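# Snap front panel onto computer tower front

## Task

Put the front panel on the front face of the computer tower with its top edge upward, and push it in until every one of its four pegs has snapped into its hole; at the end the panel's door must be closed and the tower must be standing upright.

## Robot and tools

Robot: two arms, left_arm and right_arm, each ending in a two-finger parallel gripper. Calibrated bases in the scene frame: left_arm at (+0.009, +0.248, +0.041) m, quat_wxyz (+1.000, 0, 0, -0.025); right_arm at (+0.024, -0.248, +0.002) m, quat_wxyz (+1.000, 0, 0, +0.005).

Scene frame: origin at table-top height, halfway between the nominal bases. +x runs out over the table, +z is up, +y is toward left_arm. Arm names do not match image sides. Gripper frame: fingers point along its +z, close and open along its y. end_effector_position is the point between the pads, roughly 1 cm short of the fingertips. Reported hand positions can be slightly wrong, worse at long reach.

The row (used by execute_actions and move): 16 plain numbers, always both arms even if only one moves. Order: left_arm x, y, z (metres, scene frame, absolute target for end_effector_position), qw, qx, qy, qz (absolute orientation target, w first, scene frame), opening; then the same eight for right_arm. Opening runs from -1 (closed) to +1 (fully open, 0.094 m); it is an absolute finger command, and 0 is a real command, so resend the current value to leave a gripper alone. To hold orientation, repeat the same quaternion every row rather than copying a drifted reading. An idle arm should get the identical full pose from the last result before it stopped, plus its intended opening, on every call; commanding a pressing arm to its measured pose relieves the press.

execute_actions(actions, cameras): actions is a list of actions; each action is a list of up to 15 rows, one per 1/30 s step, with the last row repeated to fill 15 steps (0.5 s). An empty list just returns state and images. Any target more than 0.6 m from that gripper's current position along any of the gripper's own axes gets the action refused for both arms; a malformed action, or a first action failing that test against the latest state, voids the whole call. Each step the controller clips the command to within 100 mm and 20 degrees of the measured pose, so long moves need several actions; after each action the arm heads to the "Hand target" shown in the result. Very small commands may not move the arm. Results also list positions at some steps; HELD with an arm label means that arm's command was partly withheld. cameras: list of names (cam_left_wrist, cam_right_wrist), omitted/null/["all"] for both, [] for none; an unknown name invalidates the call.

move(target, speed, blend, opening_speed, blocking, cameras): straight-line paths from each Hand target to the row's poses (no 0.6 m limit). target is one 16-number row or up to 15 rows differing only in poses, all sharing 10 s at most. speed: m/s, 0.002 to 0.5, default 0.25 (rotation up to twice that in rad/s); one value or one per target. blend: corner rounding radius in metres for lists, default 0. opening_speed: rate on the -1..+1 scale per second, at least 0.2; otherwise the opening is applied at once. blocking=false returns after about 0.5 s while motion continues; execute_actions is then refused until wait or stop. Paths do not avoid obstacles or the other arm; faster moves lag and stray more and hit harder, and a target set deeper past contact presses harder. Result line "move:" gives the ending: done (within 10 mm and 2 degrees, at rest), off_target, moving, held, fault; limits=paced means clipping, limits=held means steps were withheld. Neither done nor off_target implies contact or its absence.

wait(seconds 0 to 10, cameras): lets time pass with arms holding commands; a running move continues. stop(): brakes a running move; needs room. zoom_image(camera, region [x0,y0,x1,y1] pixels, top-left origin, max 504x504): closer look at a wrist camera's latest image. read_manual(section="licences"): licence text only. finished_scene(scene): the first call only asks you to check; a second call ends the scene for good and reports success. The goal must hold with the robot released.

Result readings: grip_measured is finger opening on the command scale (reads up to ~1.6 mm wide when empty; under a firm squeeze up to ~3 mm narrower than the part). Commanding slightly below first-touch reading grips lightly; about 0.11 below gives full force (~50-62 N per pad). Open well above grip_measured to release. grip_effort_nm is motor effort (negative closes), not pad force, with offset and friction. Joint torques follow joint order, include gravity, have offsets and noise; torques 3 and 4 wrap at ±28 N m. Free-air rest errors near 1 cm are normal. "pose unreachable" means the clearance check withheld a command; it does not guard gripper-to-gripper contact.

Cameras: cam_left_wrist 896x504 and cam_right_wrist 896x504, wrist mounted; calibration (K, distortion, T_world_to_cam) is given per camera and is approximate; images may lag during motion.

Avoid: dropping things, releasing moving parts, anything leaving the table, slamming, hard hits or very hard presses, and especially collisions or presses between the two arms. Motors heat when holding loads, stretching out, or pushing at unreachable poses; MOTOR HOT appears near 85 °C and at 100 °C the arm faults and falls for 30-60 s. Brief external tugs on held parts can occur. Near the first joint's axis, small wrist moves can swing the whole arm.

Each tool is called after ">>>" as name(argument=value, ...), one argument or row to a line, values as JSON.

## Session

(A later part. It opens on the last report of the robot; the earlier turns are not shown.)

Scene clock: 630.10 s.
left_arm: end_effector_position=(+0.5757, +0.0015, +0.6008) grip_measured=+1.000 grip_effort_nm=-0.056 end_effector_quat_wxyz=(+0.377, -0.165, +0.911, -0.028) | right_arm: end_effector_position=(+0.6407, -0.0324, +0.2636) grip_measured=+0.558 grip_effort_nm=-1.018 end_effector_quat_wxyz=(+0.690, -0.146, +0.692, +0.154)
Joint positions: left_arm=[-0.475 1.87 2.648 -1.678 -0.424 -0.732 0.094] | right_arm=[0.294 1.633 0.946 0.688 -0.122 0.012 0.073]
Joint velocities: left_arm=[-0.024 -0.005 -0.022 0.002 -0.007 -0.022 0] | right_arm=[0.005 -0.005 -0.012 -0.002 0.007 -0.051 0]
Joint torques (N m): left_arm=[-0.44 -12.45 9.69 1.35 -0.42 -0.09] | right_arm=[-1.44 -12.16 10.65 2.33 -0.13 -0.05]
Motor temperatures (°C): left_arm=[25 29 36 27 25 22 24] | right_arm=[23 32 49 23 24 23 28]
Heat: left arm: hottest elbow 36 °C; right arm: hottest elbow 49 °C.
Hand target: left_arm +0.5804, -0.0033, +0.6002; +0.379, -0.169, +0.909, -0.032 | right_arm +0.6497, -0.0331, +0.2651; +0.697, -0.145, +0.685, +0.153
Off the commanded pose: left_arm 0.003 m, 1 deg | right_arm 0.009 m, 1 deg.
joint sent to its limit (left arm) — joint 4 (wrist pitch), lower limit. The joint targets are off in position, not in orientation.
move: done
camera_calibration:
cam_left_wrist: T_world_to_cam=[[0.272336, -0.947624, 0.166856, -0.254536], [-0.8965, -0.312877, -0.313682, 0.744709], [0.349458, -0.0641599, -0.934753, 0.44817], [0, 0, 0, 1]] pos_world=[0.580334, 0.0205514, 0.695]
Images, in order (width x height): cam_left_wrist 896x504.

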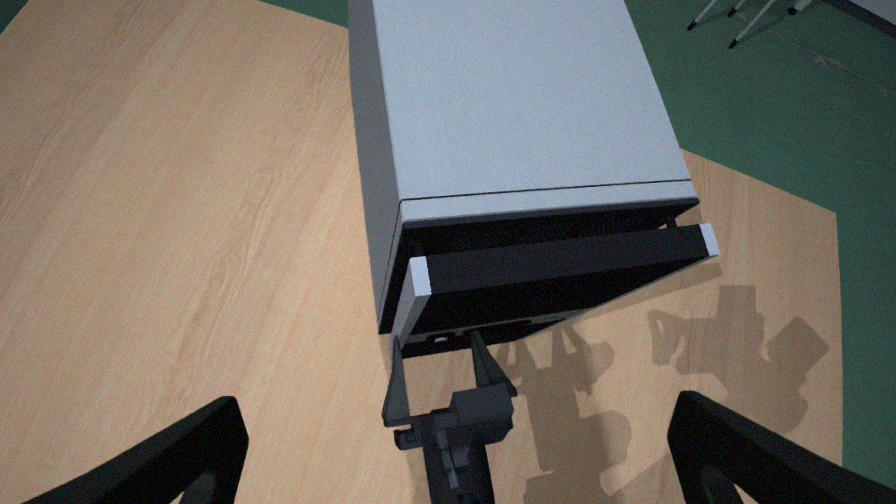

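>>> move(
  target=[0.578,0,0.60,0.375,-0.173,0.910,-0.035,1,0.650,-0.033,0.267,0.6937,-0.1297,0.688,0.168,0.3],
  speed=0.05,
  cameras=["cam_left_wrist"],
)

>>> zoom_image(
  camera="cam_left_wrist",
  region=[340, 160, 760, 396],
)

>>> move(
  target=[0.54,0.22,0.58,0.400,0.4435,0.768,-0.231,1,0.650,-0.033,0.267,0.6937,-0.1297,0.688,0.168,0.3],
  speed=0.12,
  cameras=["cam_left_wrist"],
)

>>> zoom_image(
  camera="cam_left_wrist",
  region=[360, 60, 560, 350],
)

Scene clock: 660.83 s.
left_arm: end_effector_position=(+0.5755, +0.0007, +0.6005) grip_measured=+1.000 grip_effort_nm=-0.071 end_effector_quat_wxyz=(+0.376, -0.166, +0.911, -0.032) | right_arm: end_effector_position=(+0.6407, -0.0324, +0.2636) grip_measured=+0.558 grip_effort_nm=-1.023 end_effector_quat_wxyz=(+0.690, -0.145, +0.692, +0.155)
Joint positions: left_arm=[-0.475 1.87 2.648 -1.678 -0.419 -0.738 0.094] | right_arm=[0.294 1.633 0.946 0.688 -0.122 0.015 0.073]
Joint velocities: left_arm=[-0.024 0.015 0.002 -0.002 0.037 0.022 0] | right_arm=[-0.005 -0.005 0.002 -0.007 -0.022 0.007 0]
Joint torques (N m): left_arm=[-0.03 -13.74 7.94 1.55 -0.22 -0.04] | right_arm=[-1.79 -12.45 10.58 2.14 -0.1 0.33]
Motor temperatures (°C): left_arm=[25 29 36 27 25 22 24] | right_arm=[23 33 46 23 24 23 28]
Heat: left arm: hottest elbow 36 °C; right arm: hottest elbow 46 °C.
Hand target: left_arm +0.5780, +0.0001, +0.5999; +0.375, -0.173, +0.910, -0.035 | right_arm +0.6497, -0.0331, +0.2670; +0.694, -0.130, +0.688, +0.168
Off the commanded pose: left_arm 0.003 m, 1 deg | right_arm 0.010 m, 2 deg.
move: done
camera_calibration:
cam_left_wrist: T_world_to_cam=[[0.273662, -0.946033, 0.17358, -0.259969], [-0.896795, -0.316202, -0.309474, 0.741744], [0.347659, -0.070974, -0.934931, 0.449035], [0, 0, 0, 1]] pos_world=[0.580225, 0.0204713, 0.694493]
Images, in order (width x height): cam_left_wrist 896x504.

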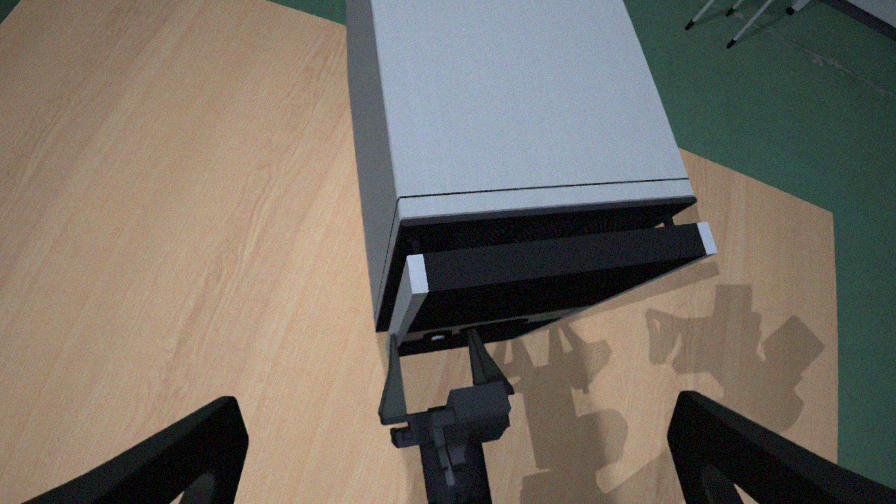

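Scaled by 1.200 from the camera's 896x504 image, which has a finer 1280x720 frame.

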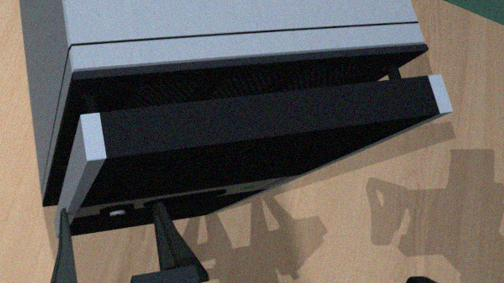

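Scene clock: 667.43 s.
left_arm: end_effector_position=(+0.5303, +0.2202, +0.5727) grip_measured=+1.000 grip_effort_nm=-0.061 end_effector_quat_wxyz=(+0.399, +0.435, +0.771, -0.241) | right_arm: end_effector_position=(+0.6407, -0.0324, +0.2636) grip_measured=+0.558 grip_effort_nm=-1.013 end_effector_quat_wxyz=(+0.690, -0.145, +0.692, +0.155)
Joint positions: left_arm=[0.259 1.598 2.118 -1.678 0.905 1.034 0.094] | right_arm=[0.294 1.633 0.946 0.688 -0.122 0.015 0.073]
Joint velocities: left_arm=[-0.005 0.005 -0.002 -0.012 0.037 0.007 0] | right_arm=[-0.015 -0.005 -0.007 -0.022 0.007 -0.037 0.001]
Joint torques (N m): left_arm=[0.32 -9.76 10.99 0.92 0.75 0.15] | right_arm=[-1.67 -12.57 10.73 2.02 -0.09 0.32]
Motor temperatures (°C): left_arm=[25 29 36 27 25 22 24] | right_arm=[23 33 45 23 24 23 28]
Heat: left arm: hottest elbow 36 °C; right arm: hottest elbow 45 °C.
Hand target: left_arm +0.5369, +0.2233, +0.5789; +0.405, +0.440, +0.766, -0.234 | right_arm +0.6497, -0.0331, +0.2670; +0.694, -0.130, +0.688, +0.168
Off the commanded pose: left_arm 0.012 m, 2 deg | right_arm 0.010 m, 2 deg.
joint sent to its limit (left arm) — joint 4 (wrist pitch), lower limit. The joint targets are off in position, not in orientation.
move: off_target (left_arm)
camera_calibration:
cam_left_wrist: T_world_to_cam=[[-0.864637, -0.502216, 0.0135326, 0.562452], [-0.438817, 0.741823, -0.507087, 0.39947], [0.244628, -0.444384, -0.861789, 0.549328], [0, 0, 0, 1]] pos_world=[0.52723, 0.230249, 0.668359]
Images, in order (width x height): cam_left_wrist 896x504.

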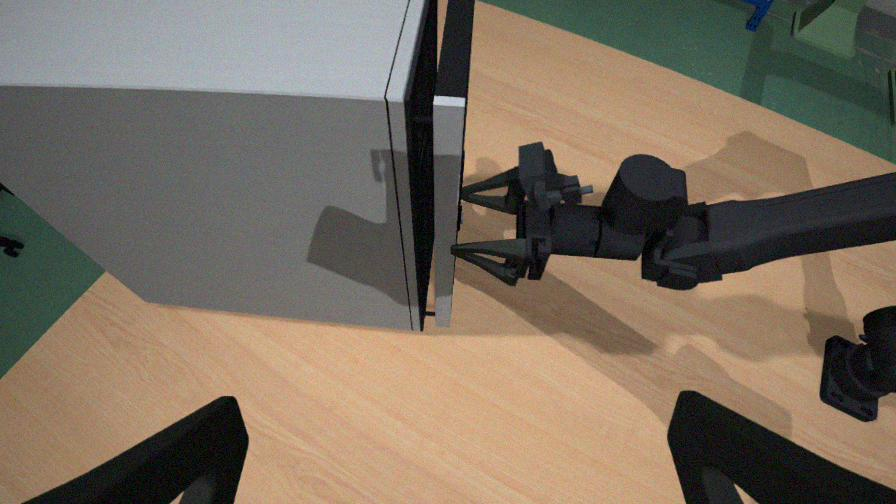

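Scaled by 1.738 from the camera's 896x504 image, which has a finer 1280x720 frame.

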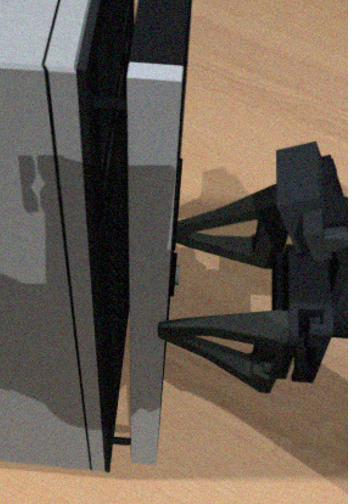

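>>> move(
  target=[0.54,0.22,0.58,0.400,0.4435,0.768,-0.231,1,0.650,-0.033,0.266,0.6905,-0.1145,0.6914,0.1828,0.3],
  speed=0.05,
  cameras=["cam_left_wrist"],
)

>>> zoom_image(
  camera="cam_left_wrist",
  region=[360, 60, 560, 350],
)

Scene clock: 674.63 s.
left_arm: end_effector_position=(+0.5327, +0.2219, +0.5749) grip_measured=+1.000 grip_effort_nm=-0.066 end_effector_quat_wxyz=(+0.400, +0.437, +0.771, -0.233) | right_arm: end_effector_position=(+0.6407, -0.0324, +0.2636) grip_measured=+0.558 grip_effort_nm=-1.013 end_effector_quat_wxyz=(+0.690, -0.143, +0.692, +0.156)
Joint positions: left_arm=[0.259 1.604 2.134 -1.678 0.894 1.035 0.094] | right_arm=[0.294 1.633 0.946 0.688 -0.122 0.019 0.073]
Joint velocities: left_arm=[-0.005 -0.015 -0.007 -0.012 -0.095 -0.051 0] | right_arm=[-0.024 -0.005 -0.002 -0.007 -0.037 -0.007 0]
Joint torques (N m): left_arm=[-0.56 -9.41 10.97 0.99 0.54 0.05] | right_arm=[-1.38 -12.98 10.55 2.06 -0.07 0.67]
Motor temperatures (°C): left_arm=[25 29 37 27 25 22 24] | right_arm=[23 33 45 23 24 23 28]
Heat: left arm: hottest elbow 37 °C; right arm: hottest elbow 45 °C.
Hand target: left_arm +0.5399, +0.2200, +0.5796; +0.402, +0.442, +0.768, -0.230 | right_arm +0.6497, -0.0331, +0.2660; +0.690, -0.115, +0.691, +0.182
Off the commanded pose: left_arm 0.009 m, 1 deg | right_arm 0.010 m, 4 deg.
joint sent to its limit (left arm) — joint 4 (wrist pitch), lower limit. The joint targets still meet the commanded pose.
move: off_target (right_arm)
camera_calibration:
cam_left_wrist: T_world_to_cam=[[-0.862652, -0.505797, 0.000315908, 0.57264], [-0.437722, 0.746235, -0.50153, 0.395568], [0.253437, -0.432784, -0.86514, 0.546035], [0, 0, 0, 1]] pos_world=[0.528754, 0.230768, 0.670605]
Images, in order (width x height): cam_left_wrist 896x504.

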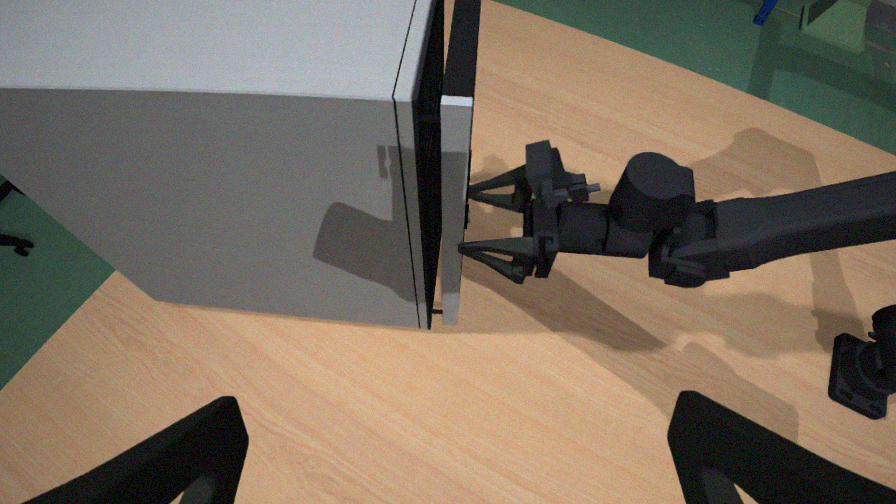

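Scaled by 1.738 from the camera's 896x504 image, which has a finer 1280x720 frame.

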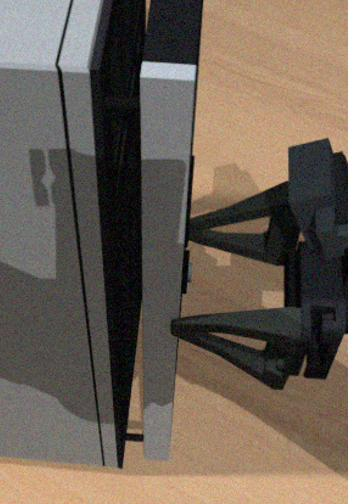

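>>> move(
  target=[0.54,0.22,0.58,0.400,0.4435,0.768,-0.231,1,0.650,-0.033,0.266,0.683,-0.09,0.694,0.206,0.3],
  speed=0.05,
  cameras=["cam_left_wrist"],
)

>>> zoom_image(
  camera="cam_left_wrist",
  region=[360, 60, 560, 350],
)

Scene clock: 681.63 s.
left_arm: end_effector_position=(+0.5328, +0.2219, +0.5748) grip_measured=+1.000 grip_effort_nm=-0.066 end_effector_quat_wxyz=(+0.400, +0.437, +0.771, -0.233) | right_arm: end_effector_position=(+0.6407, -0.0324, +0.2636) grip_measured=+0.558 grip_effort_nm=-1.018 end_effector_quat_wxyz=(+0.689, -0.141, +0.693, +0.158)
Joint positions: left_arm=[0.259 1.605 2.134 -1.678 0.893 1.035 0.094] | right_arm=[0.294 1.633 0.946 0.688 -0.122 0.025 0.073]
Joint velocities: left_arm=[0.015 -0.015 -0.002 0.002 -0.066 -0.007 0] | right_arm=[-0.015 -0.005 -0.017 -0.017 -0.051 0.051 -0.001]
Joint torques (N m): left_arm=[-0.62 -9.76 10.95 0.91 0.52 0.06] | right_arm=[-1.67 -11.81 10.56 2.15 -0.02 1.26]
Motor temperatures (°C): left_arm=[25 29 38 27 25 22 24] | right_arm=[23 33 45 23 24 23 28]
Heat: left arm: hottest elbow 38 °C; right arm: hottest elbow 45 °C.
Hand target: left_arm +0.5397, +0.2200, +0.5796; +0.402, +0.442, +0.768, -0.230 | right_arm +0.6497, -0.0331, +0.2660; +0.683, -0.093, +0.695, +0.204
Off the commanded pose: left_arm 0.009 m, 1 deg | right_arm 0.010 m, 8 deg.
joint sent to its limit (left arm) — joint 4 (wrist pitch), lower limit. The joint targets still meet the commanded pose.
move: off_target (right_arm)
camera_calibration:
cam_left_wrist: T_world_to_cam=[[-0.862573, -0.505932, 0.000206084, 0.57286], [-0.437875, 0.746337, -0.501244, 0.395435], [0.253442, -0.43245, -0.865306, 0.545979], [0, 0, 0, 1]] pos_world=[0.528911, 0.230809, 0.670531]
Images, in order (width x height): cam_left_wrist 896x504.

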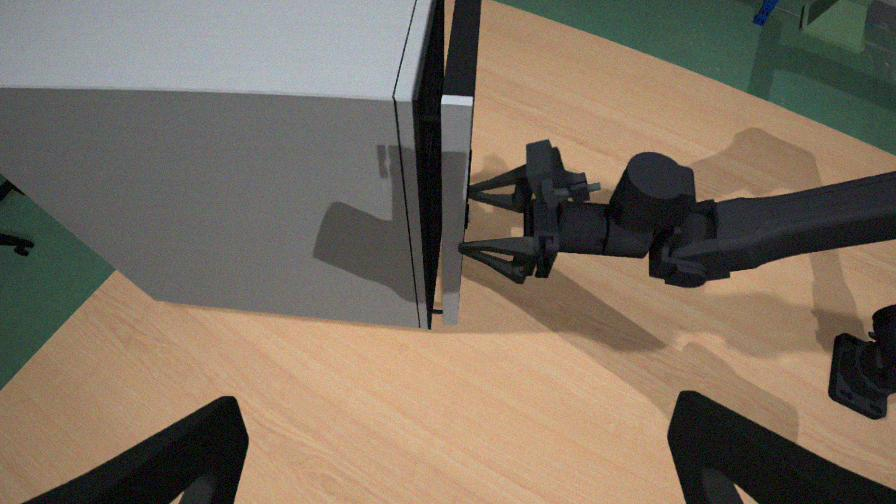

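Scaled by 1.738 from the camera's 896x504 image, which has a finer 1280x720 frame.

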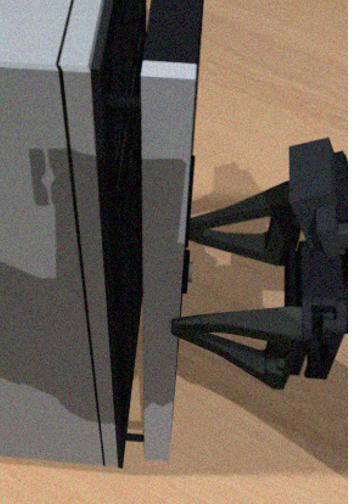

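>>> move(
  target=[0.54,0.22,0.58,0.400,0.4435,0.768,-0.231,1,0.650,-0.033,0.265,0.6794,-0.0775,0.696,0.218,0.3],
  speed=0.05,
  cameras=["cam_left_wrist"],
)

>>> zoom_image(
  camera="cam_left_wrist",
  region=[360, 60, 560, 350],
)

>>> move(
  target=[0.578,0,0.60,0.375,-0.173,0.910,-0.035,1,0.650,-0.033,0.265,0.6794,-0.0775,0.696,0.218,0.3],
  speed=0.12,
  cameras=["cam_left_wrist"],
)

>>> zoom_image(
  camera="cam_left_wrist",
  region=[340, 160, 760, 396],
)

Scene clock: 691.27 s.
left_arm: end_effector_position=(+0.5328, +0.2219, +0.5748) grip_measured=+1.000 grip_effort_nm=-0.066 end_effector_quat_wxyz=(+0.400, +0.437, +0.771, -0.233) | right_arm: end_effector_position=(+0.6402, -0.0309, +0.2647) grip_measured=+0.558 grip_effort_nm=-1.018 end_effector_quat_wxyz=(+0.689, -0.127, +0.692, +0.174)
Joint positions: left_arm=[0.259 1.605 2.134 -1.678 0.893 1.035 0.094] | right_arm=[0.296 1.635 0.945 0.699 -0.122 0.067 0.073]
Joint velocities: left_arm=[-0.024 -0.005 0.007 -0.002 0.007 -0.051 0] | right_arm=[0.005 -0.005 0.007 0.007 -0.095 0.022 0]
Joint torques (N m): left_arm=[-0.62 -9.58 10.93 1.01 0.53 0.04] | right_arm=[-1.49 -12.86 10.51 1.81 0.07 1.19]
Motor temperatures (°C): left_arm=[25 29 38 27 25 22 24] | right_arm=[23 33 44 23 24 24 28]
Heat: left arm: hottest elbow 38 °C; right arm: hottest elbow 44 °C.
Hand target: left_arm +0.5398, +0.2200, +0.5796; +0.402, +0.442, +0.768, -0.230 | right_arm +0.6497, -0.0332, +0.2649; +0.680, -0.080, +0.696, +0.216
Off the commanded pose: left_arm 0.009 m, 1 deg | right_arm 0.010 m, 8 deg.
joint sent to its limit (left arm) — joint 4 (wrist pitch), lower limit. The joint targets still meet the commanded pose.
move: off_target (right_arm)
camera_calibration:
cam_left_wrist: T_world_to_cam=[[-0.862573, -0.505932, 0.000206084, 0.57286], [-0.437875, 0.746337, -0.501244, 0.395435], [0.253442, -0.43245, -0.865306, 0.545979], [0, 0, 0, 1]] pos_world=[0.528911, 0.230809, 0.670531]
Images, in order (width x height): cam_left_wrist 896x504.

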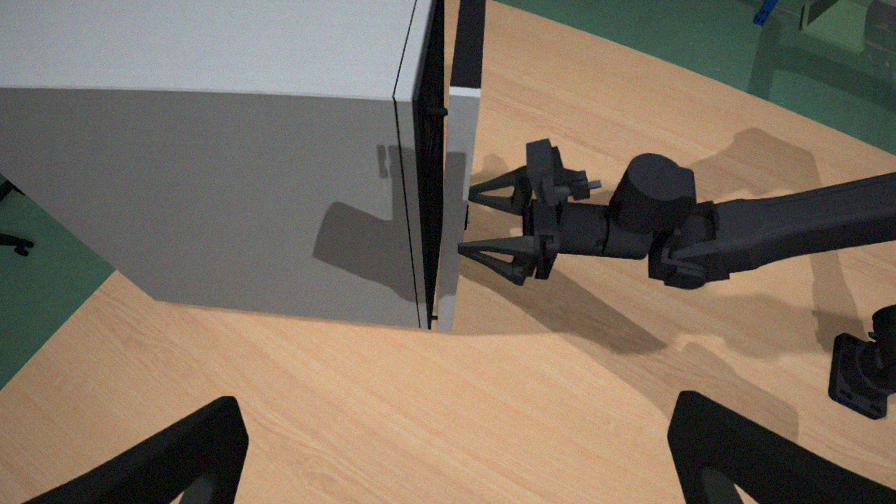

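Scaled by 1.738 from the camera's 896x504 image, which has a finer 1280x720 frame.

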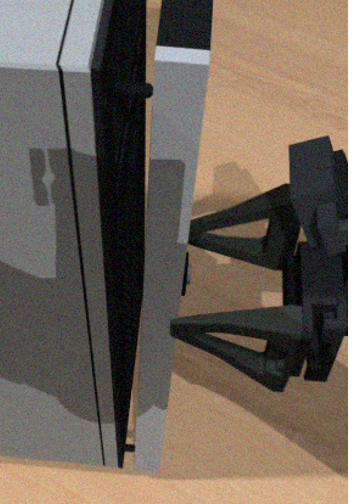

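Scene clock: 697.80 s.
left_arm: end_effector_position=(+0.5757, +0.0015, +0.6008) grip_measured=+1.000 grip_effort_nm=-0.056 end_effector_quat_wxyz=(+0.377, -0.165, +0.911, -0.028) | right_arm: end_effector_position=(+0.6402, -0.0309, +0.2647) grip_measured=+0.558 grip_effort_nm=-1.013 end_effector_quat_wxyz=(+0.689, -0.127, +0.692, +0.174)
Joint positions: left_arm=[-0.475 1.87 2.648 -1.678 -0.424 -0.732 0.094] | right_arm=[0.296 1.635 0.945 0.699 -0.122 0.067 0.073]
Joint velocities: left_arm=[-0.015 -0.005 -0.022 -0.012 0.037 0.007 0] | right_arm=[-0.005 -0.005 -0.002 0.012 0.007 -0.007 0]
Joint torques (N m): left_arm=[-0.26 -12.4 9.7 1.44 -0.43 -0.08] | right_arm=[-1.55 -11.99 10.61 1.81 0.11 1.17]
Motor temperatures (°C): left_arm=[25 29 38 27 25 22 24] | right_arm=[23 32 45 23 24 25 28]
Heat: left arm: hottest elbow 38 °C; right arm: hottest elbow 45 °C.
Hand target: left_arm +0.5805, -0.0033, +0.6001; +0.379, -0.169, +0.909, -0.032 | right_arm +0.6497, -0.0331, +0.2650; +0.680, -0.080, +0.696, +0.216
Off the commanded pose: left_arm 0.003 m, 1 deg | right_arm 0.010 m, 8 deg.
joint sent to its limit (left arm) — joint 4 (wrist pitch), lower limit. The joint targets are off in position, not in orientation.
move: off_target (right_arm)
camera_calibration:
cam_left_wrist: T_world_to_cam=[[0.272336, -0.947624, 0.166856, -0.254536], [-0.8965, -0.312877, -0.313682, 0.744709], [0.349458, -0.0641599, -0.934753, 0.44817], [0, 0, 0, 1]] pos_world=[0.580334, 0.0205514, 0.695]
Images, in order (width x height): cam_left_wrist 896x504.

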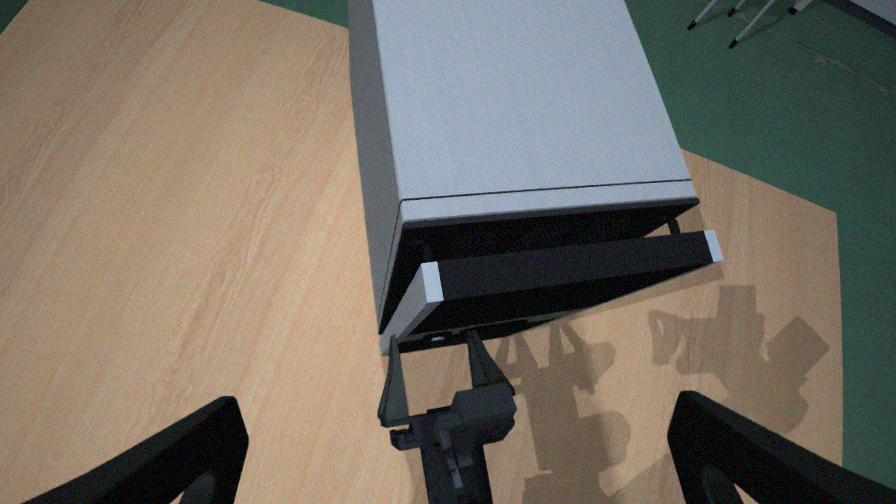

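Scaled by 1.200 from the camera's 896x504 image, which has a finer 1280x720 frame.

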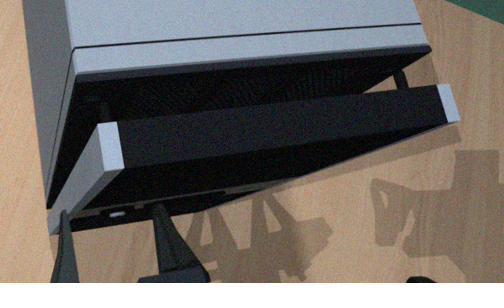

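>>> move(
  target=[0.578,0,0.60,0.375,-0.173,0.910,-0.035,1,0.650,-0.033,0.265,0.702,-0.169,0.680,0.129,0.3],
  speed=0.05,
  cameras=[],
)

Scene clock: 709.20 s.
left_arm: end_effector_position=(+0.5755, +0.0007, +0.6005) grip_measured=+1.000 grip_effort_nm=-0.061 end_effector_quat_wxyz=(+0.376, -0.167, +0.911, -0.032) | right_arm: end_effector_position=(+0.6400, -0.0295, +0.2628) grip_measured=+0.558 grip_effort_nm=-1.023 end_effector_quat_wxyz=(+0.690, -0.145, +0.690, +0.162)
Joint positions: left_arm=[-0.475 1.87 2.648 -1.678 -0.419 -0.739 0.094] | right_arm=[0.296 1.638 0.945 0.699 -0.131 0.025 0.073]
Joint velocities: left_arm=[0.015 -0.015 -0.007 -0.022 0.007 -0.007 0] | right_arm=[0.005 -0.005 -0.012 -0.002 0.037 0.037 0.001]
Joint torques (N m): left_arm=[0.56 -13.86 7.97 1.54 -0.22 -0.08] | right_arm=[-2.02 -12.57 10.67 1.81 0.25 -0.88]
Motor temperatures (°C): left_arm=[25 29 37 27 25 22 24] | right_arm=[23 32 45 23 24 25 28]
Heat: left arm: hottest elbow 37 °C; right arm: hottest elbow 45 °C.
Hand target: left_arm +0.5780, +0.0001, +0.5999; +0.375, -0.173, +0.910, -0.035 | right_arm +0.6496, -0.0331, +0.2651; +0.701, -0.168, +0.680, +0.130
Off the commanded pose: left_arm 0.003 m, 1 deg | right_arm 0.011 m, 5 deg.
move: off_target (right_arm)
No camera images: "cameras" was empty.

>>> move(
  target=[0.578,0,0.60,0.375,-0.173,0.910,-0.035,1,0.651,-0.036,0.265,0.697,-0.155,0.683,0.140,0.3],
  speed=0.1,
  cameras=["cam_left_wrist"],
)

>>> zoom_image(
  camera="cam_left_wrist",
  region=[340, 160, 760, 396],
)

>>> move(
  target=[
    [0.54,0.22,0.58,0.400,0.4435,0.768,-0.231,1,0.651,-0.036,0.265,0.697,-0.155,0.683,0.140,0.3],
    [0.53,0.30,0.33,0.557,0.383,0.663,-0.3215,1,0.651,-0.036,0.265,0.697,-0.155,0.683,0.140,0.3],
  ],
  speed=0.14,
  cameras=["cam_left_wrist"],
)

>>> zoom_image(
  camera="cam_left_wrist",
  region=[400, 0, 540, 370],
)

Scene clock: 717.60 s.
left_arm: end_effector_position=(+0.5754, +0.0006, +0.6004) grip_measured=+1.000 grip_effort_nm=-0.076 end_effector_quat_wxyz=(+0.376, -0.167, +0.911, -0.032) | right_arm: end_effector_position=(+0.6400, -0.0295, +0.2628) grip_measured=+0.558 grip_effort_nm=-1.018 end_effector_quat_wxyz=(+0.690, -0.145, +0.690, +0.163)
Joint positions: left_arm=[-0.475 1.87 2.648 -1.678 -0.418 -0.739 0.094] | right_arm=[0.296 1.638 0.945 0.699 -0.131 0.025 0.073]
Joint velocities: left_arm=[-0.005 -0.005 0.002 -0.007 -0.051 0.081 0] | right_arm=[-0.015 0.005 -0.012 -0.002 -0.037 -0.051 0]
Joint torques (N m): left_arm=[0.5 -13.45 7.92 1.62 -0.22 -0.06] | right_arm=[-2.14 -12.57 10.62 1.5 0.15 -0.54]
Motor temperatures (°C): left_arm=[25 29 37 27 25 22 24] | right_arm=[23 32 45 23 24 25 28]
Heat: left arm: hottest elbow 37 °C; right arm: hottest elbow 45 °C.
Hand target: left_arm +0.5780, +0.0001, +0.5999; +0.375, -0.173, +0.910, -0.035 | right_arm +0.6506, -0.0361, +0.2650; +0.698, -0.155, +0.685, +0.140
Off the commanded pose: left_arm 0.003 m, 1 deg | right_arm 0.013 m, 3 deg.
move: off_target (right_arm)
camera_calibration:
cam_left_wrist: T_world_to_cam=[[0.273971, -0.945812, 0.174299, -0.260628], [-0.896728, -0.316723, -0.309137, 0.741463], [0.347589, -0.0716043, -0.934909, 0.449044], [0, 0, 0, 1]] pos_world=[0.580212, 0.0204868, 0.694456]
Images, in order (width x height): cam_left_wrist 896x504.

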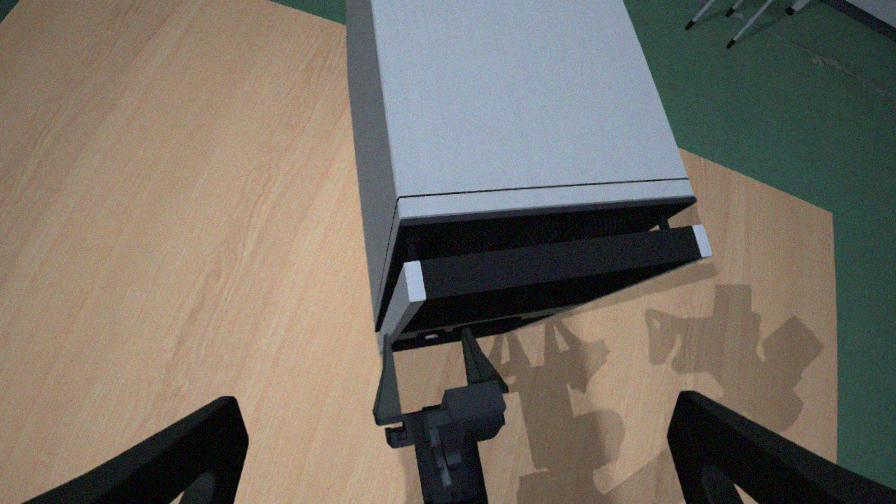

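Scaled by 1.200 from the camera's 896x504 image, which has a finer 1280x720 frame.

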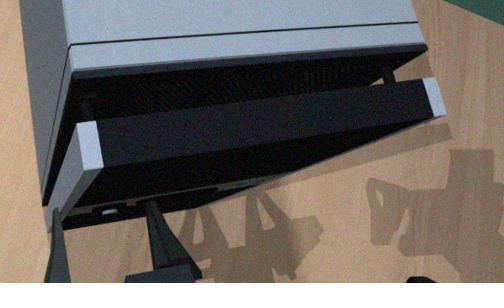

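Scene clock: 725.57 s.
left_arm: end_effector_position=(+0.5191, +0.2988, +0.3327) grip_measured=+1.000 grip_effort_nm=-0.066 end_effector_quat_wxyz=(+0.562, +0.383, +0.658, -0.322) | right_arm: end_effector_position=(+0.6400, -0.0295, +0.2628) grip_measured=+0.558 grip_effort_nm=-1.018 end_effector_quat_wxyz=(+0.690, -0.145, +0.690, +0.163)
Joint positions: left_arm=[0.486 1.529 1.191 -0.746 1.388 1.084 0.094] | right_arm=[0.296 1.638 0.945 0.699 -0.131 0.025 0.073]
Joint velocities: left_arm=[-0.015 -0.005 -0.007 0.007 -0.007 0.037 0] | right_arm=[0.005 -0.005 -0.022 0.002 -0.037 -0.022 0]
Joint torques (N m): left_arm=[0.38 -10.75 8.35 1.66 0.82 -0.1] | right_arm=[-2.37 -12.57 10.56 1.63 0.19 -0.53]
Motor temperatures (°C): left_arm=[25 29 37 27 25 22 24] | right_arm=[23 32 45 23 24 24 28]
Heat: left arm: hottest elbow 37 °C; right arm: hottest elbow 45 °C.
Hand target: left_arm +0.5209, +0.3017, +0.3290; +0.561, +0.378, +0.660, -0.325 | right_arm +0.6506, -0.0361, +0.2650; +0.698, -0.155, +0.685, +0.141
Off the commanded pose: left_arm 0.011 m, 1 deg | right_arm 0.013 m, 3 deg.
move: off_target (left_arm, right_arm)
camera_calibration:
cam_left_wrist: T_world_to_cam=[[-0.866816, -0.498308, -0.0178533, 0.605859], [-0.267939, 0.495683, -0.82614, 0.305497], [0.420522, -0.711328, -0.563182, 0.269318], [0, 0, 0, 1]] pos_world=[0.493768, 0.342048, 0.414875]
Images, in order (width x height): cam_left_wrist 896x504.

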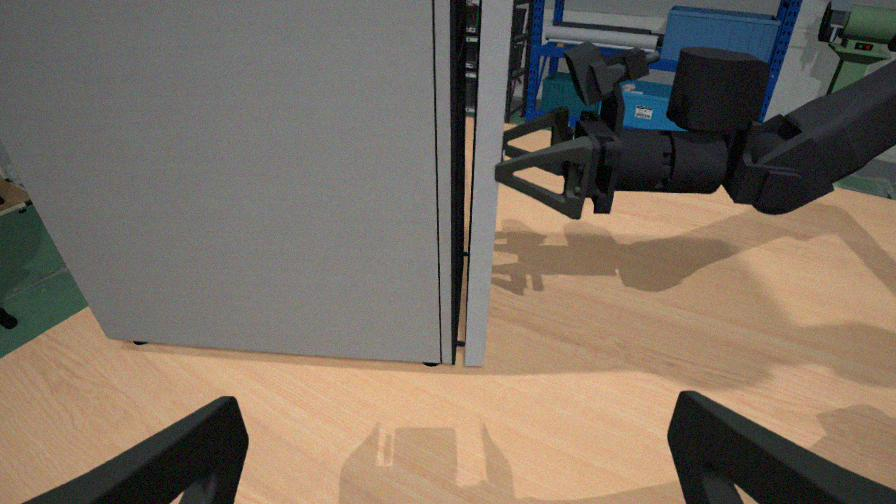

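Scaled by 1.362 from the camera's 896x504 image, which has a finer 1280x720 frame.

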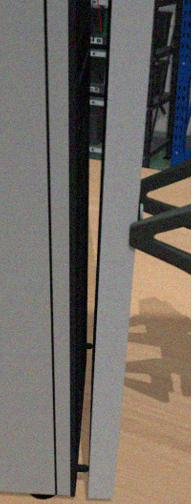

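>>> move(
  target=[0.53,0.30,0.33,0.557,0.383,0.663,-0.3215,1,0.653,-0.049,0.270,0.675,-0.155,0.706,0.146,0.3],
  speed=0.05,
  cameras=["cam_left_wrist"],
)

>>> zoom_image(
  camera="cam_left_wrist",
  region=[400, 0, 540, 370],
)

Scene clock: 740.57 s.
left_arm: end_effector_position=(+0.5198, +0.2992, +0.3309) grip_measured=+1.000 grip_effort_nm=-0.066 end_effector_quat_wxyz=(+0.559, +0.383, +0.662, -0.319) | right_arm: end_effector_position=(+0.6377, -0.0326, +0.2615) grip_measured=+0.558 grip_effort_nm=-1.013 end_effector_quat_wxyz=(+0.668, -0.154, +0.708, +0.169)
Joint positions: left_arm=[0.485 1.529 1.191 -0.745 1.376 1.081 0.094] | right_arm=[0.283 1.611 0.951 0.609 -0.167 0.025 0.073]
Joint velocities: left_arm=[0.005 -0.005 -0.002 0.007 0.037 0.022 0] | right_arm=[-0.005 -0.005 0.012 -0.007 0.007 -0.066 0.001]
Joint torques (N m): left_arm=[-0.5 -9.23 10.3 1.55 0.62 -0.09] | right_arm=[-3.31 -13.39 11.48 0.35 0.18 -0.4]
Motor temperatures (°C): left_arm=[25 29 36 27 25 22 24] | right_arm=[23 32 45 23 24 24 28]
Heat: left arm: hottest elbow 36 °C; right arm: hottest elbow 45 °C.
Hand target: left_arm +0.5297, +0.3000, +0.3299; +0.557, +0.383, +0.663, -0.321 | right_arm +0.6518, -0.0491, +0.2698; +0.675, -0.155, +0.706, +0.146
Off the commanded pose: left_arm 0.010 m, 0 deg | right_arm 0.024 m, 3 deg.
move: off_target (right_arm)
camera_calibration:
cam_left_wrist: T_world_to_cam=[[-0.864257, -0.502766, -0.0169289, 0.606393], [-0.275668, 0.501487, -0.820072, 0.304296], [0.420794, -0.704086, -0.57201, 0.268866], [0, 0, 0, 1]] pos_world=[0.494827, 0.341578, 0.413604]
Images, in order (width x height): cam_left_wrist 896x504.

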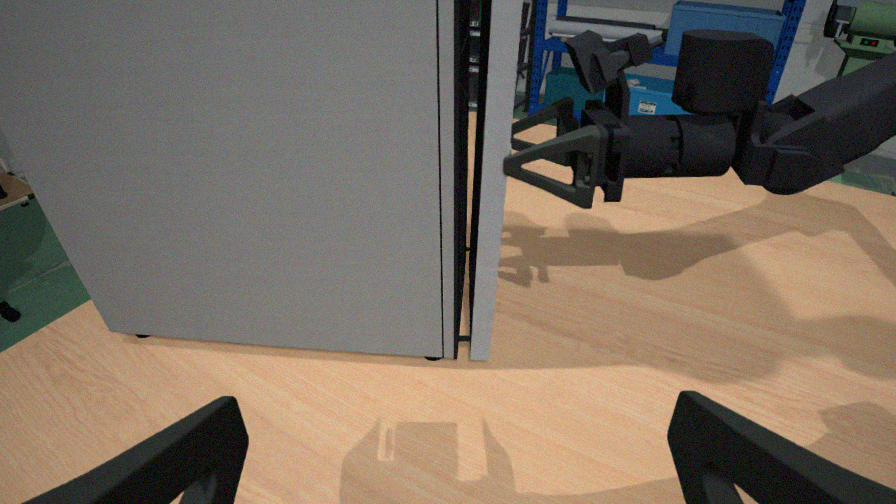

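Scaled by 1.362 from the camera's 896x504 image, which has a finer 1280x720 frame.

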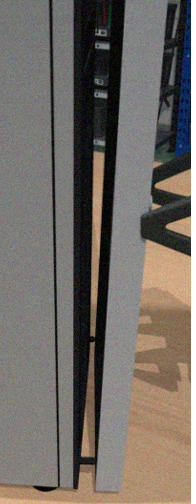

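>>> move(
  target=[0.54,0.22,0.58,0.400,0.4435,0.768,-0.231,1,0.653,-0.049,0.270,0.675,-0.155,0.706,0.146,0.3],
  speed=0.14,
  cameras=["cam_left_wrist"],
)

>>> zoom_image(
  camera="cam_left_wrist",
  region=[360, 60, 560, 350],
)

>>> move(
  target=[0.578,0,0.60,0.375,-0.173,0.910,-0.035,1,0.653,-0.049,0.270,0.675,-0.155,0.706,0.146,0.3],
  speed=0.1,
  cameras=["cam_left_wrist"],
)

>>> zoom_image(
  camera="cam_left_wrist",
  region=[340, 160, 760, 396],
)

Scene clock: 767.10 s.
left_arm: end_effector_position=(+0.5399, +0.2226, +0.5733) grip_measured=+1.000 grip_effort_nm=-0.071 end_effector_quat_wxyz=(+0.400, +0.437, +0.771, -0.233) | right_arm: end_effector_position=(+0.6377, -0.0326, +0.2617) grip_measured=+0.558 grip_effort_nm=-1.009 end_effector_quat_wxyz=(+0.668, -0.154, +0.708, +0.169)
Joint positions: left_arm=[0.257 1.624 2.154 -1.678 0.893 1.035 0.094] | right_arm=[0.283 1.61 0.952 0.608 -0.167 0.025 0.073]
Joint velocities: left_arm=[-0.015 -0.005 0.017 0.007 -0.081 0.037 0] | right_arm=[-0.005 -0.015 0.002 -0.007 0.007 -0.051 -0.002]
Joint torques (N m): left_arm=[-0.5 -10.52 11.11 1.03 0.52 0.05] | right_arm=[-3.43 -13.22 11.49 0.53 0.15 -0.39]
Motor temperatures (°C): left_arm=[25 29 36 27 25 22 24] | right_arm=[23 33 44 22 24 24 28]
Heat: left arm: hottest elbow 36 °C; right arm: hottest elbow 44 °C.
Hand target: left_arm +0.5460, +0.2219, +0.5796; +0.404, +0.442, +0.767, -0.228 | right_arm +0.6520, -0.0492, +0.2703; +0.675, -0.155, +0.706, +0.146
Off the commanded pose: left_arm 0.007 m, 1 deg | right_arm 0.024 m, 3 deg.
joint sent to its limit (left arm) — joint 4 (wrist pitch), lower limit. The joint targets are off in position, not in orientation.
move: off_target (right_arm)
camera_calibration:
cam_left_wrist: T_world_to_cam=[[-0.863344, -0.504615, -0.000155886, 0.579668], [-0.436549, 0.747044, -0.501349, 0.396455], [0.253105, -0.432768, -0.865245, 0.543415], [0, 0, 0, 1]] pos_world=[0.535984, 0.231513, 0.66904]
Images, in order (width x height): cam_left_wrist 896x504.

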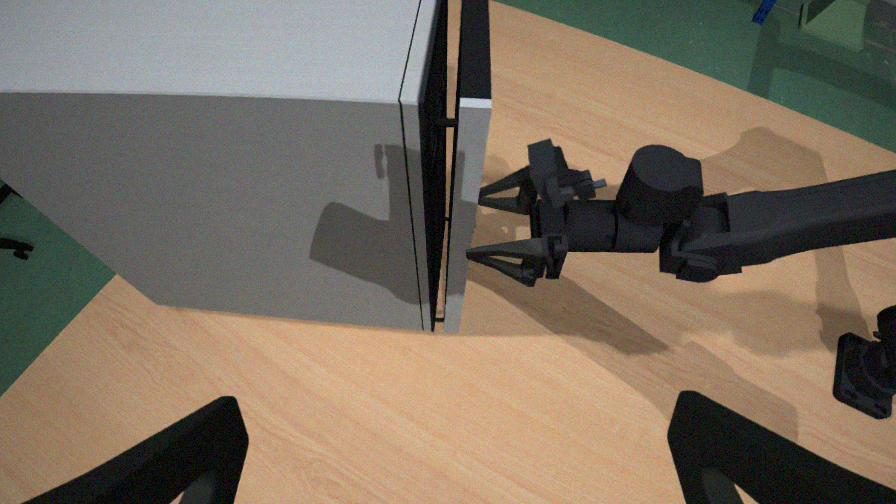

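Scaled by 1.738 from the camera's 896x504 image, which has a finer 1280x720 frame.

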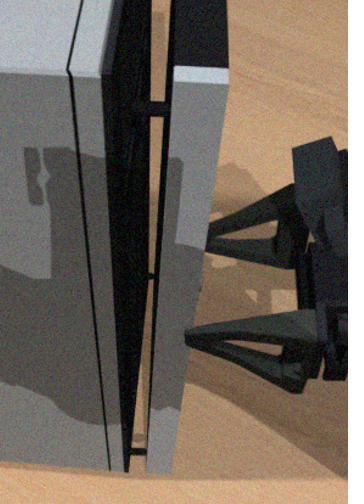

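Scene clock: 774.73 s.
left_arm: end_effector_position=(+0.5758, +0.0018, +0.6010) grip_measured=+1.000 grip_effort_nm=-0.081 end_effector_quat_wxyz=(+0.378, -0.165, +0.911, -0.028) | right_arm: end_effector_position=(+0.6377, -0.0326, +0.2617) grip_measured=+0.558 grip_effort_nm=-1.018 end_effector_quat_wxyz=(+0.668, -0.154, +0.708, +0.169)
Joint positions: left_arm=[-0.475 1.87 2.649 -1.678 -0.425 -0.732 0.094] | right_arm=[0.283 1.61 0.952 0.608 -0.167 0.025 0.073]
Joint velocities: left_arm=[-0.005 -0.005 -0.007 0.002 -0.007 -0.066 0] | right_arm=[-0.015 -0.005 -0.012 -0.022 0.037 -0.066 0]
Joint torques (N m): left_arm=[-0.21 -12.34 9.76 1.36 -0.43 -0.09] | right_arm=[-3.43 -13.68 11.55 0.44 0.14 -0.38]
Motor temperatures (°C): left_arm=[25 29 37 27 25 22 24] | right_arm=[23 33 44 22 24 24 28]
Heat: left arm: hottest elbow 37 °C; right arm: hottest elbow 44 °C.
Hand target: left_arm +0.5804, -0.0033, +0.6004; +0.379, -0.169, +0.909, -0.032 | right_arm +0.6519, -0.0491, +0.2699; +0.675, -0.155, +0.706, +0.146
Off the commanded pose: left_arm 0.003 m, 1 deg | right_arm 0.024 m, 3 deg.
joint sent to its limit (left arm) — joint 4 (wrist pitch), lower limit. The joint targets are off in position, not in orientation.
move: off_target (right_arm)
camera_calibration:
cam_left_wrist: T_world_to_cam=[[0.272843, -0.947467, 0.166923, -0.254643], [-0.896156, -0.31341, -0.314133, 0.745002], [0.349946, -0.0638804, -0.934589, 0.447948], [0, 0, 0, 1]] pos_world=[0.580358, 0.0208408, 0.695183]
Images, in order (width x height): cam_left_wrist 896x504.

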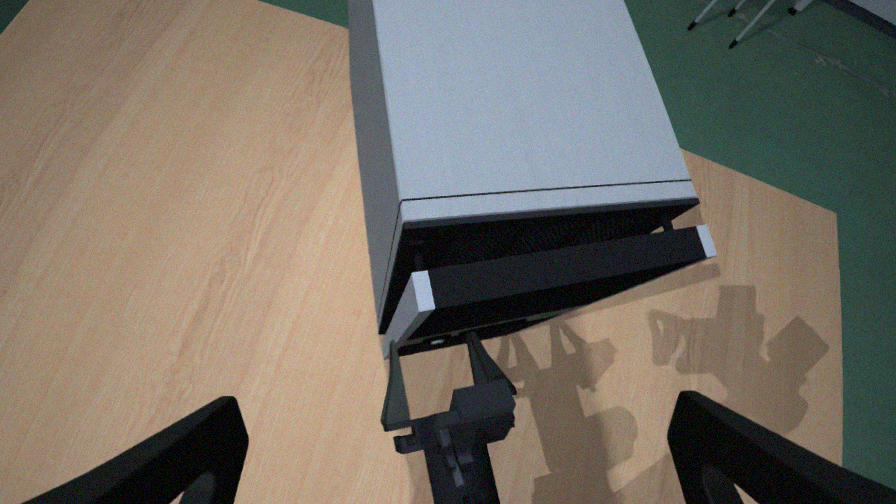

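Scaled by 1.200 from the camera's 896x504 image, which has a finer 1280x720 frame.

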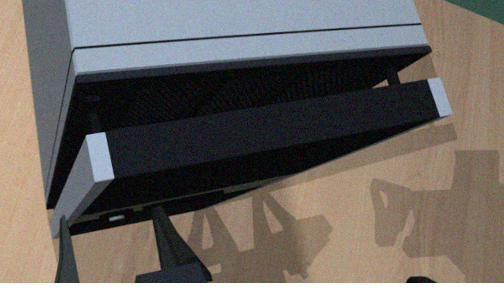

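>>> move(
  target=[0.578,0,0.60,0.375,-0.173,0.910,-0.035,1,0.649,-0.045,0.30,0.681,-0.132,0.711,0.120,0.3],
  speed=0.05,
  cameras=["cam_left_wrist"],
)

>>> zoom_image(
  camera="cam_left_wrist",
  region=[340, 160, 760, 396],
)

>>> move(
  target=[0.54,0.22,0.58,0.400,0.4435,0.768,-0.231,1,0.649,-0.045,0.30,0.681,-0.132,0.711,0.120,0.3],
  speed=0.14,
  cameras=["cam_left_wrist"],
)

>>> zoom_image(
  camera="cam_left_wrist",
  region=[360, 60, 560, 350],
)

Scene clock: 794.93 s.
left_arm: end_effector_position=(+0.5755, +0.0009, +0.6006) grip_measured=+1.000 grip_effort_nm=-0.076 end_effector_quat_wxyz=(+0.376, -0.167, +0.911, -0.032) | right_arm: end_effector_position=(+0.6325, -0.0345, +0.2629) grip_measured=+0.495 grip_effort_nm=-0.969 end_effector_quat_wxyz=(+0.653, -0.134, +0.731, +0.143)
Joint positions: left_arm=[-0.475 1.87 2.649 -1.678 -0.418 -0.739 0.094] | right_arm=[0.306 1.571 0.952 0.514 -0.08 0.026 0.07]
Joint velocities: left_arm=[-0.015 -0.005 -0.002 0.002 0.007 0.007 0] | right_arm=[-0.005 -0.015 -0.017 0.007 -0.11 -0.007 0]
Joint torques (N m): left_arm=[0.09 -13.63 7.98 1.57 -0.22 -0.07] | right_arm=[-2.55 -14.62 13.45 1.24 1.03 -0.42]
Motor temperatures (°C): left_arm=[25 29 37 27 25 22 24] | right_arm=[23 33 45 22 24 24 28]
Heat: left arm: hottest elbow 37 °C; right arm: hottest elbow 45 °C.
Hand target: left_arm +0.5780, +0.0001, +0.5999; +0.375, -0.173, +0.910, -0.035 | right_arm +0.6464, -0.0457, +0.2997; +0.680, -0.131, +0.711, +0.120
Off the commanded pose: left_arm 0.003 m, 1 deg | right_arm 0.042 m, 5 deg.
move: off_target (right_arm)
camera_calibration:
cam_left_wrist: T_world_to_cam=[[0.274275, -0.945674, 0.17457, -0.260791], [-0.896505, -0.317124, -0.309372, 0.741658], [0.347925, -0.0716502, -0.93478, 0.448916], [0, 0, 0, 1]] pos_world=[0.580239, 0.0207392, 0.694612]
Images, in order (width x height): cam_left_wrist 896x504.

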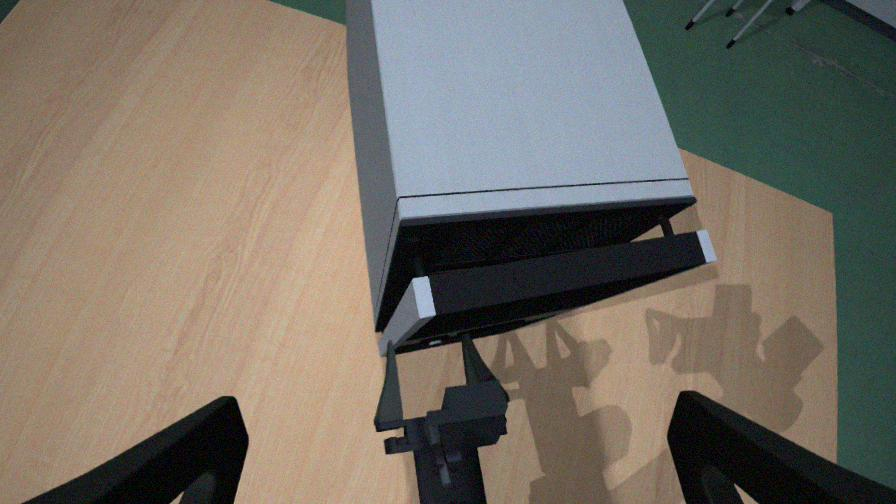

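Scaled by 1.200 from the camera's 896x504 image, which has a finer 1280x720 frame.

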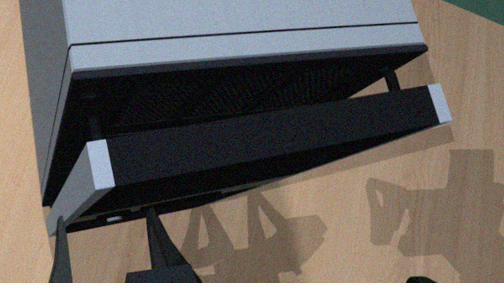

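Scene clock: 800.77 s.
left_arm: end_effector_position=(+0.5304, +0.2204, +0.5727) grip_measured=+1.000 grip_effort_nm=-0.076 end_effector_quat_wxyz=(+0.399, +0.435, +0.771, -0.240) | right_arm: end_effector_position=(+0.6324, -0.0347, +0.2632) grip_measured=+0.492 grip_effort_nm=-1.013 end_effector_quat_wxyz=(+0.653, -0.134, +0.732, +0.143)
Joint positions: left_arm=[0.259 1.598 2.118 -1.678 0.905 1.034 0.094] | right_arm=[0.306 1.57 0.952 0.512 -0.079 0.026 0.07]
Joint velocities: left_arm=[0.005 -0.015 -0.002 -0.012 -0.066 -0.051 0] | right_arm=[-0.005 -0.005 0.012 0.012 0.007 -0.022 0]
Joint torques (N m): left_arm=[0.21 -9.88 11.06 1.02 0.74 0.12] | right_arm=[-2.61 -13.8 13.72 1.4 0.97 -0.36]
Motor temperatures (°C): left_arm=[25 29 37 27 25 22 24] | right_arm=[23 33 46 22 24 24 28]
Heat: left arm: hottest elbow 37 °C; right arm: hottest elbow 46 °C.
Hand target: left_arm +0.5370, +0.2233, +0.5788; +0.405, +0.440, +0.766, -0.234 | right_arm +0.6467, -0.0457, +0.3000; +0.681, -0.131, +0.711, +0.120
Off the commanded pose: left_arm 0.012 m, 2 deg | right_arm 0.042 m, 5 deg.
joint sent to its limit (left arm) — joint 4 (wrist pitch), lower limit. The joint targets are off in position, not in orientation.
move: off_target (left_arm, right_arm)
camera_calibration:
cam_left_wrist: T_world_to_cam=[[-0.864367, -0.502682, 0.0134237, 0.562617], [-0.439251, 0.741762, -0.506801, 0.399355], [0.244803, -0.443959, -0.861958, 0.549301], [0, 0, 0, 1]] pos_world=[0.527254, 0.230458, 0.668316]
Images, in order (width x height): cam_left_wrist 896x504.

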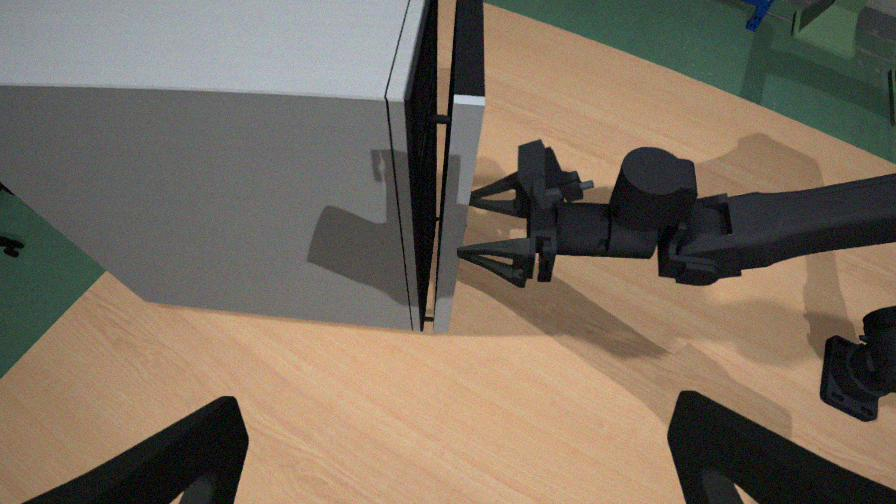

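Scaled by 1.738 from the camera's 896x504 image, which has a finer 1280x720 frame.

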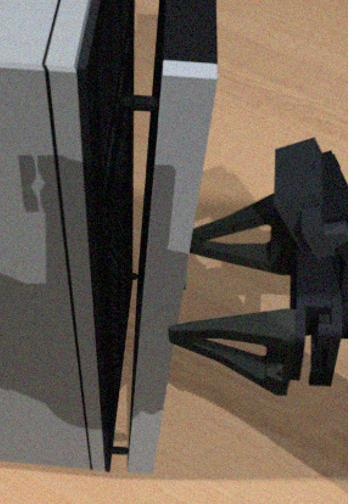

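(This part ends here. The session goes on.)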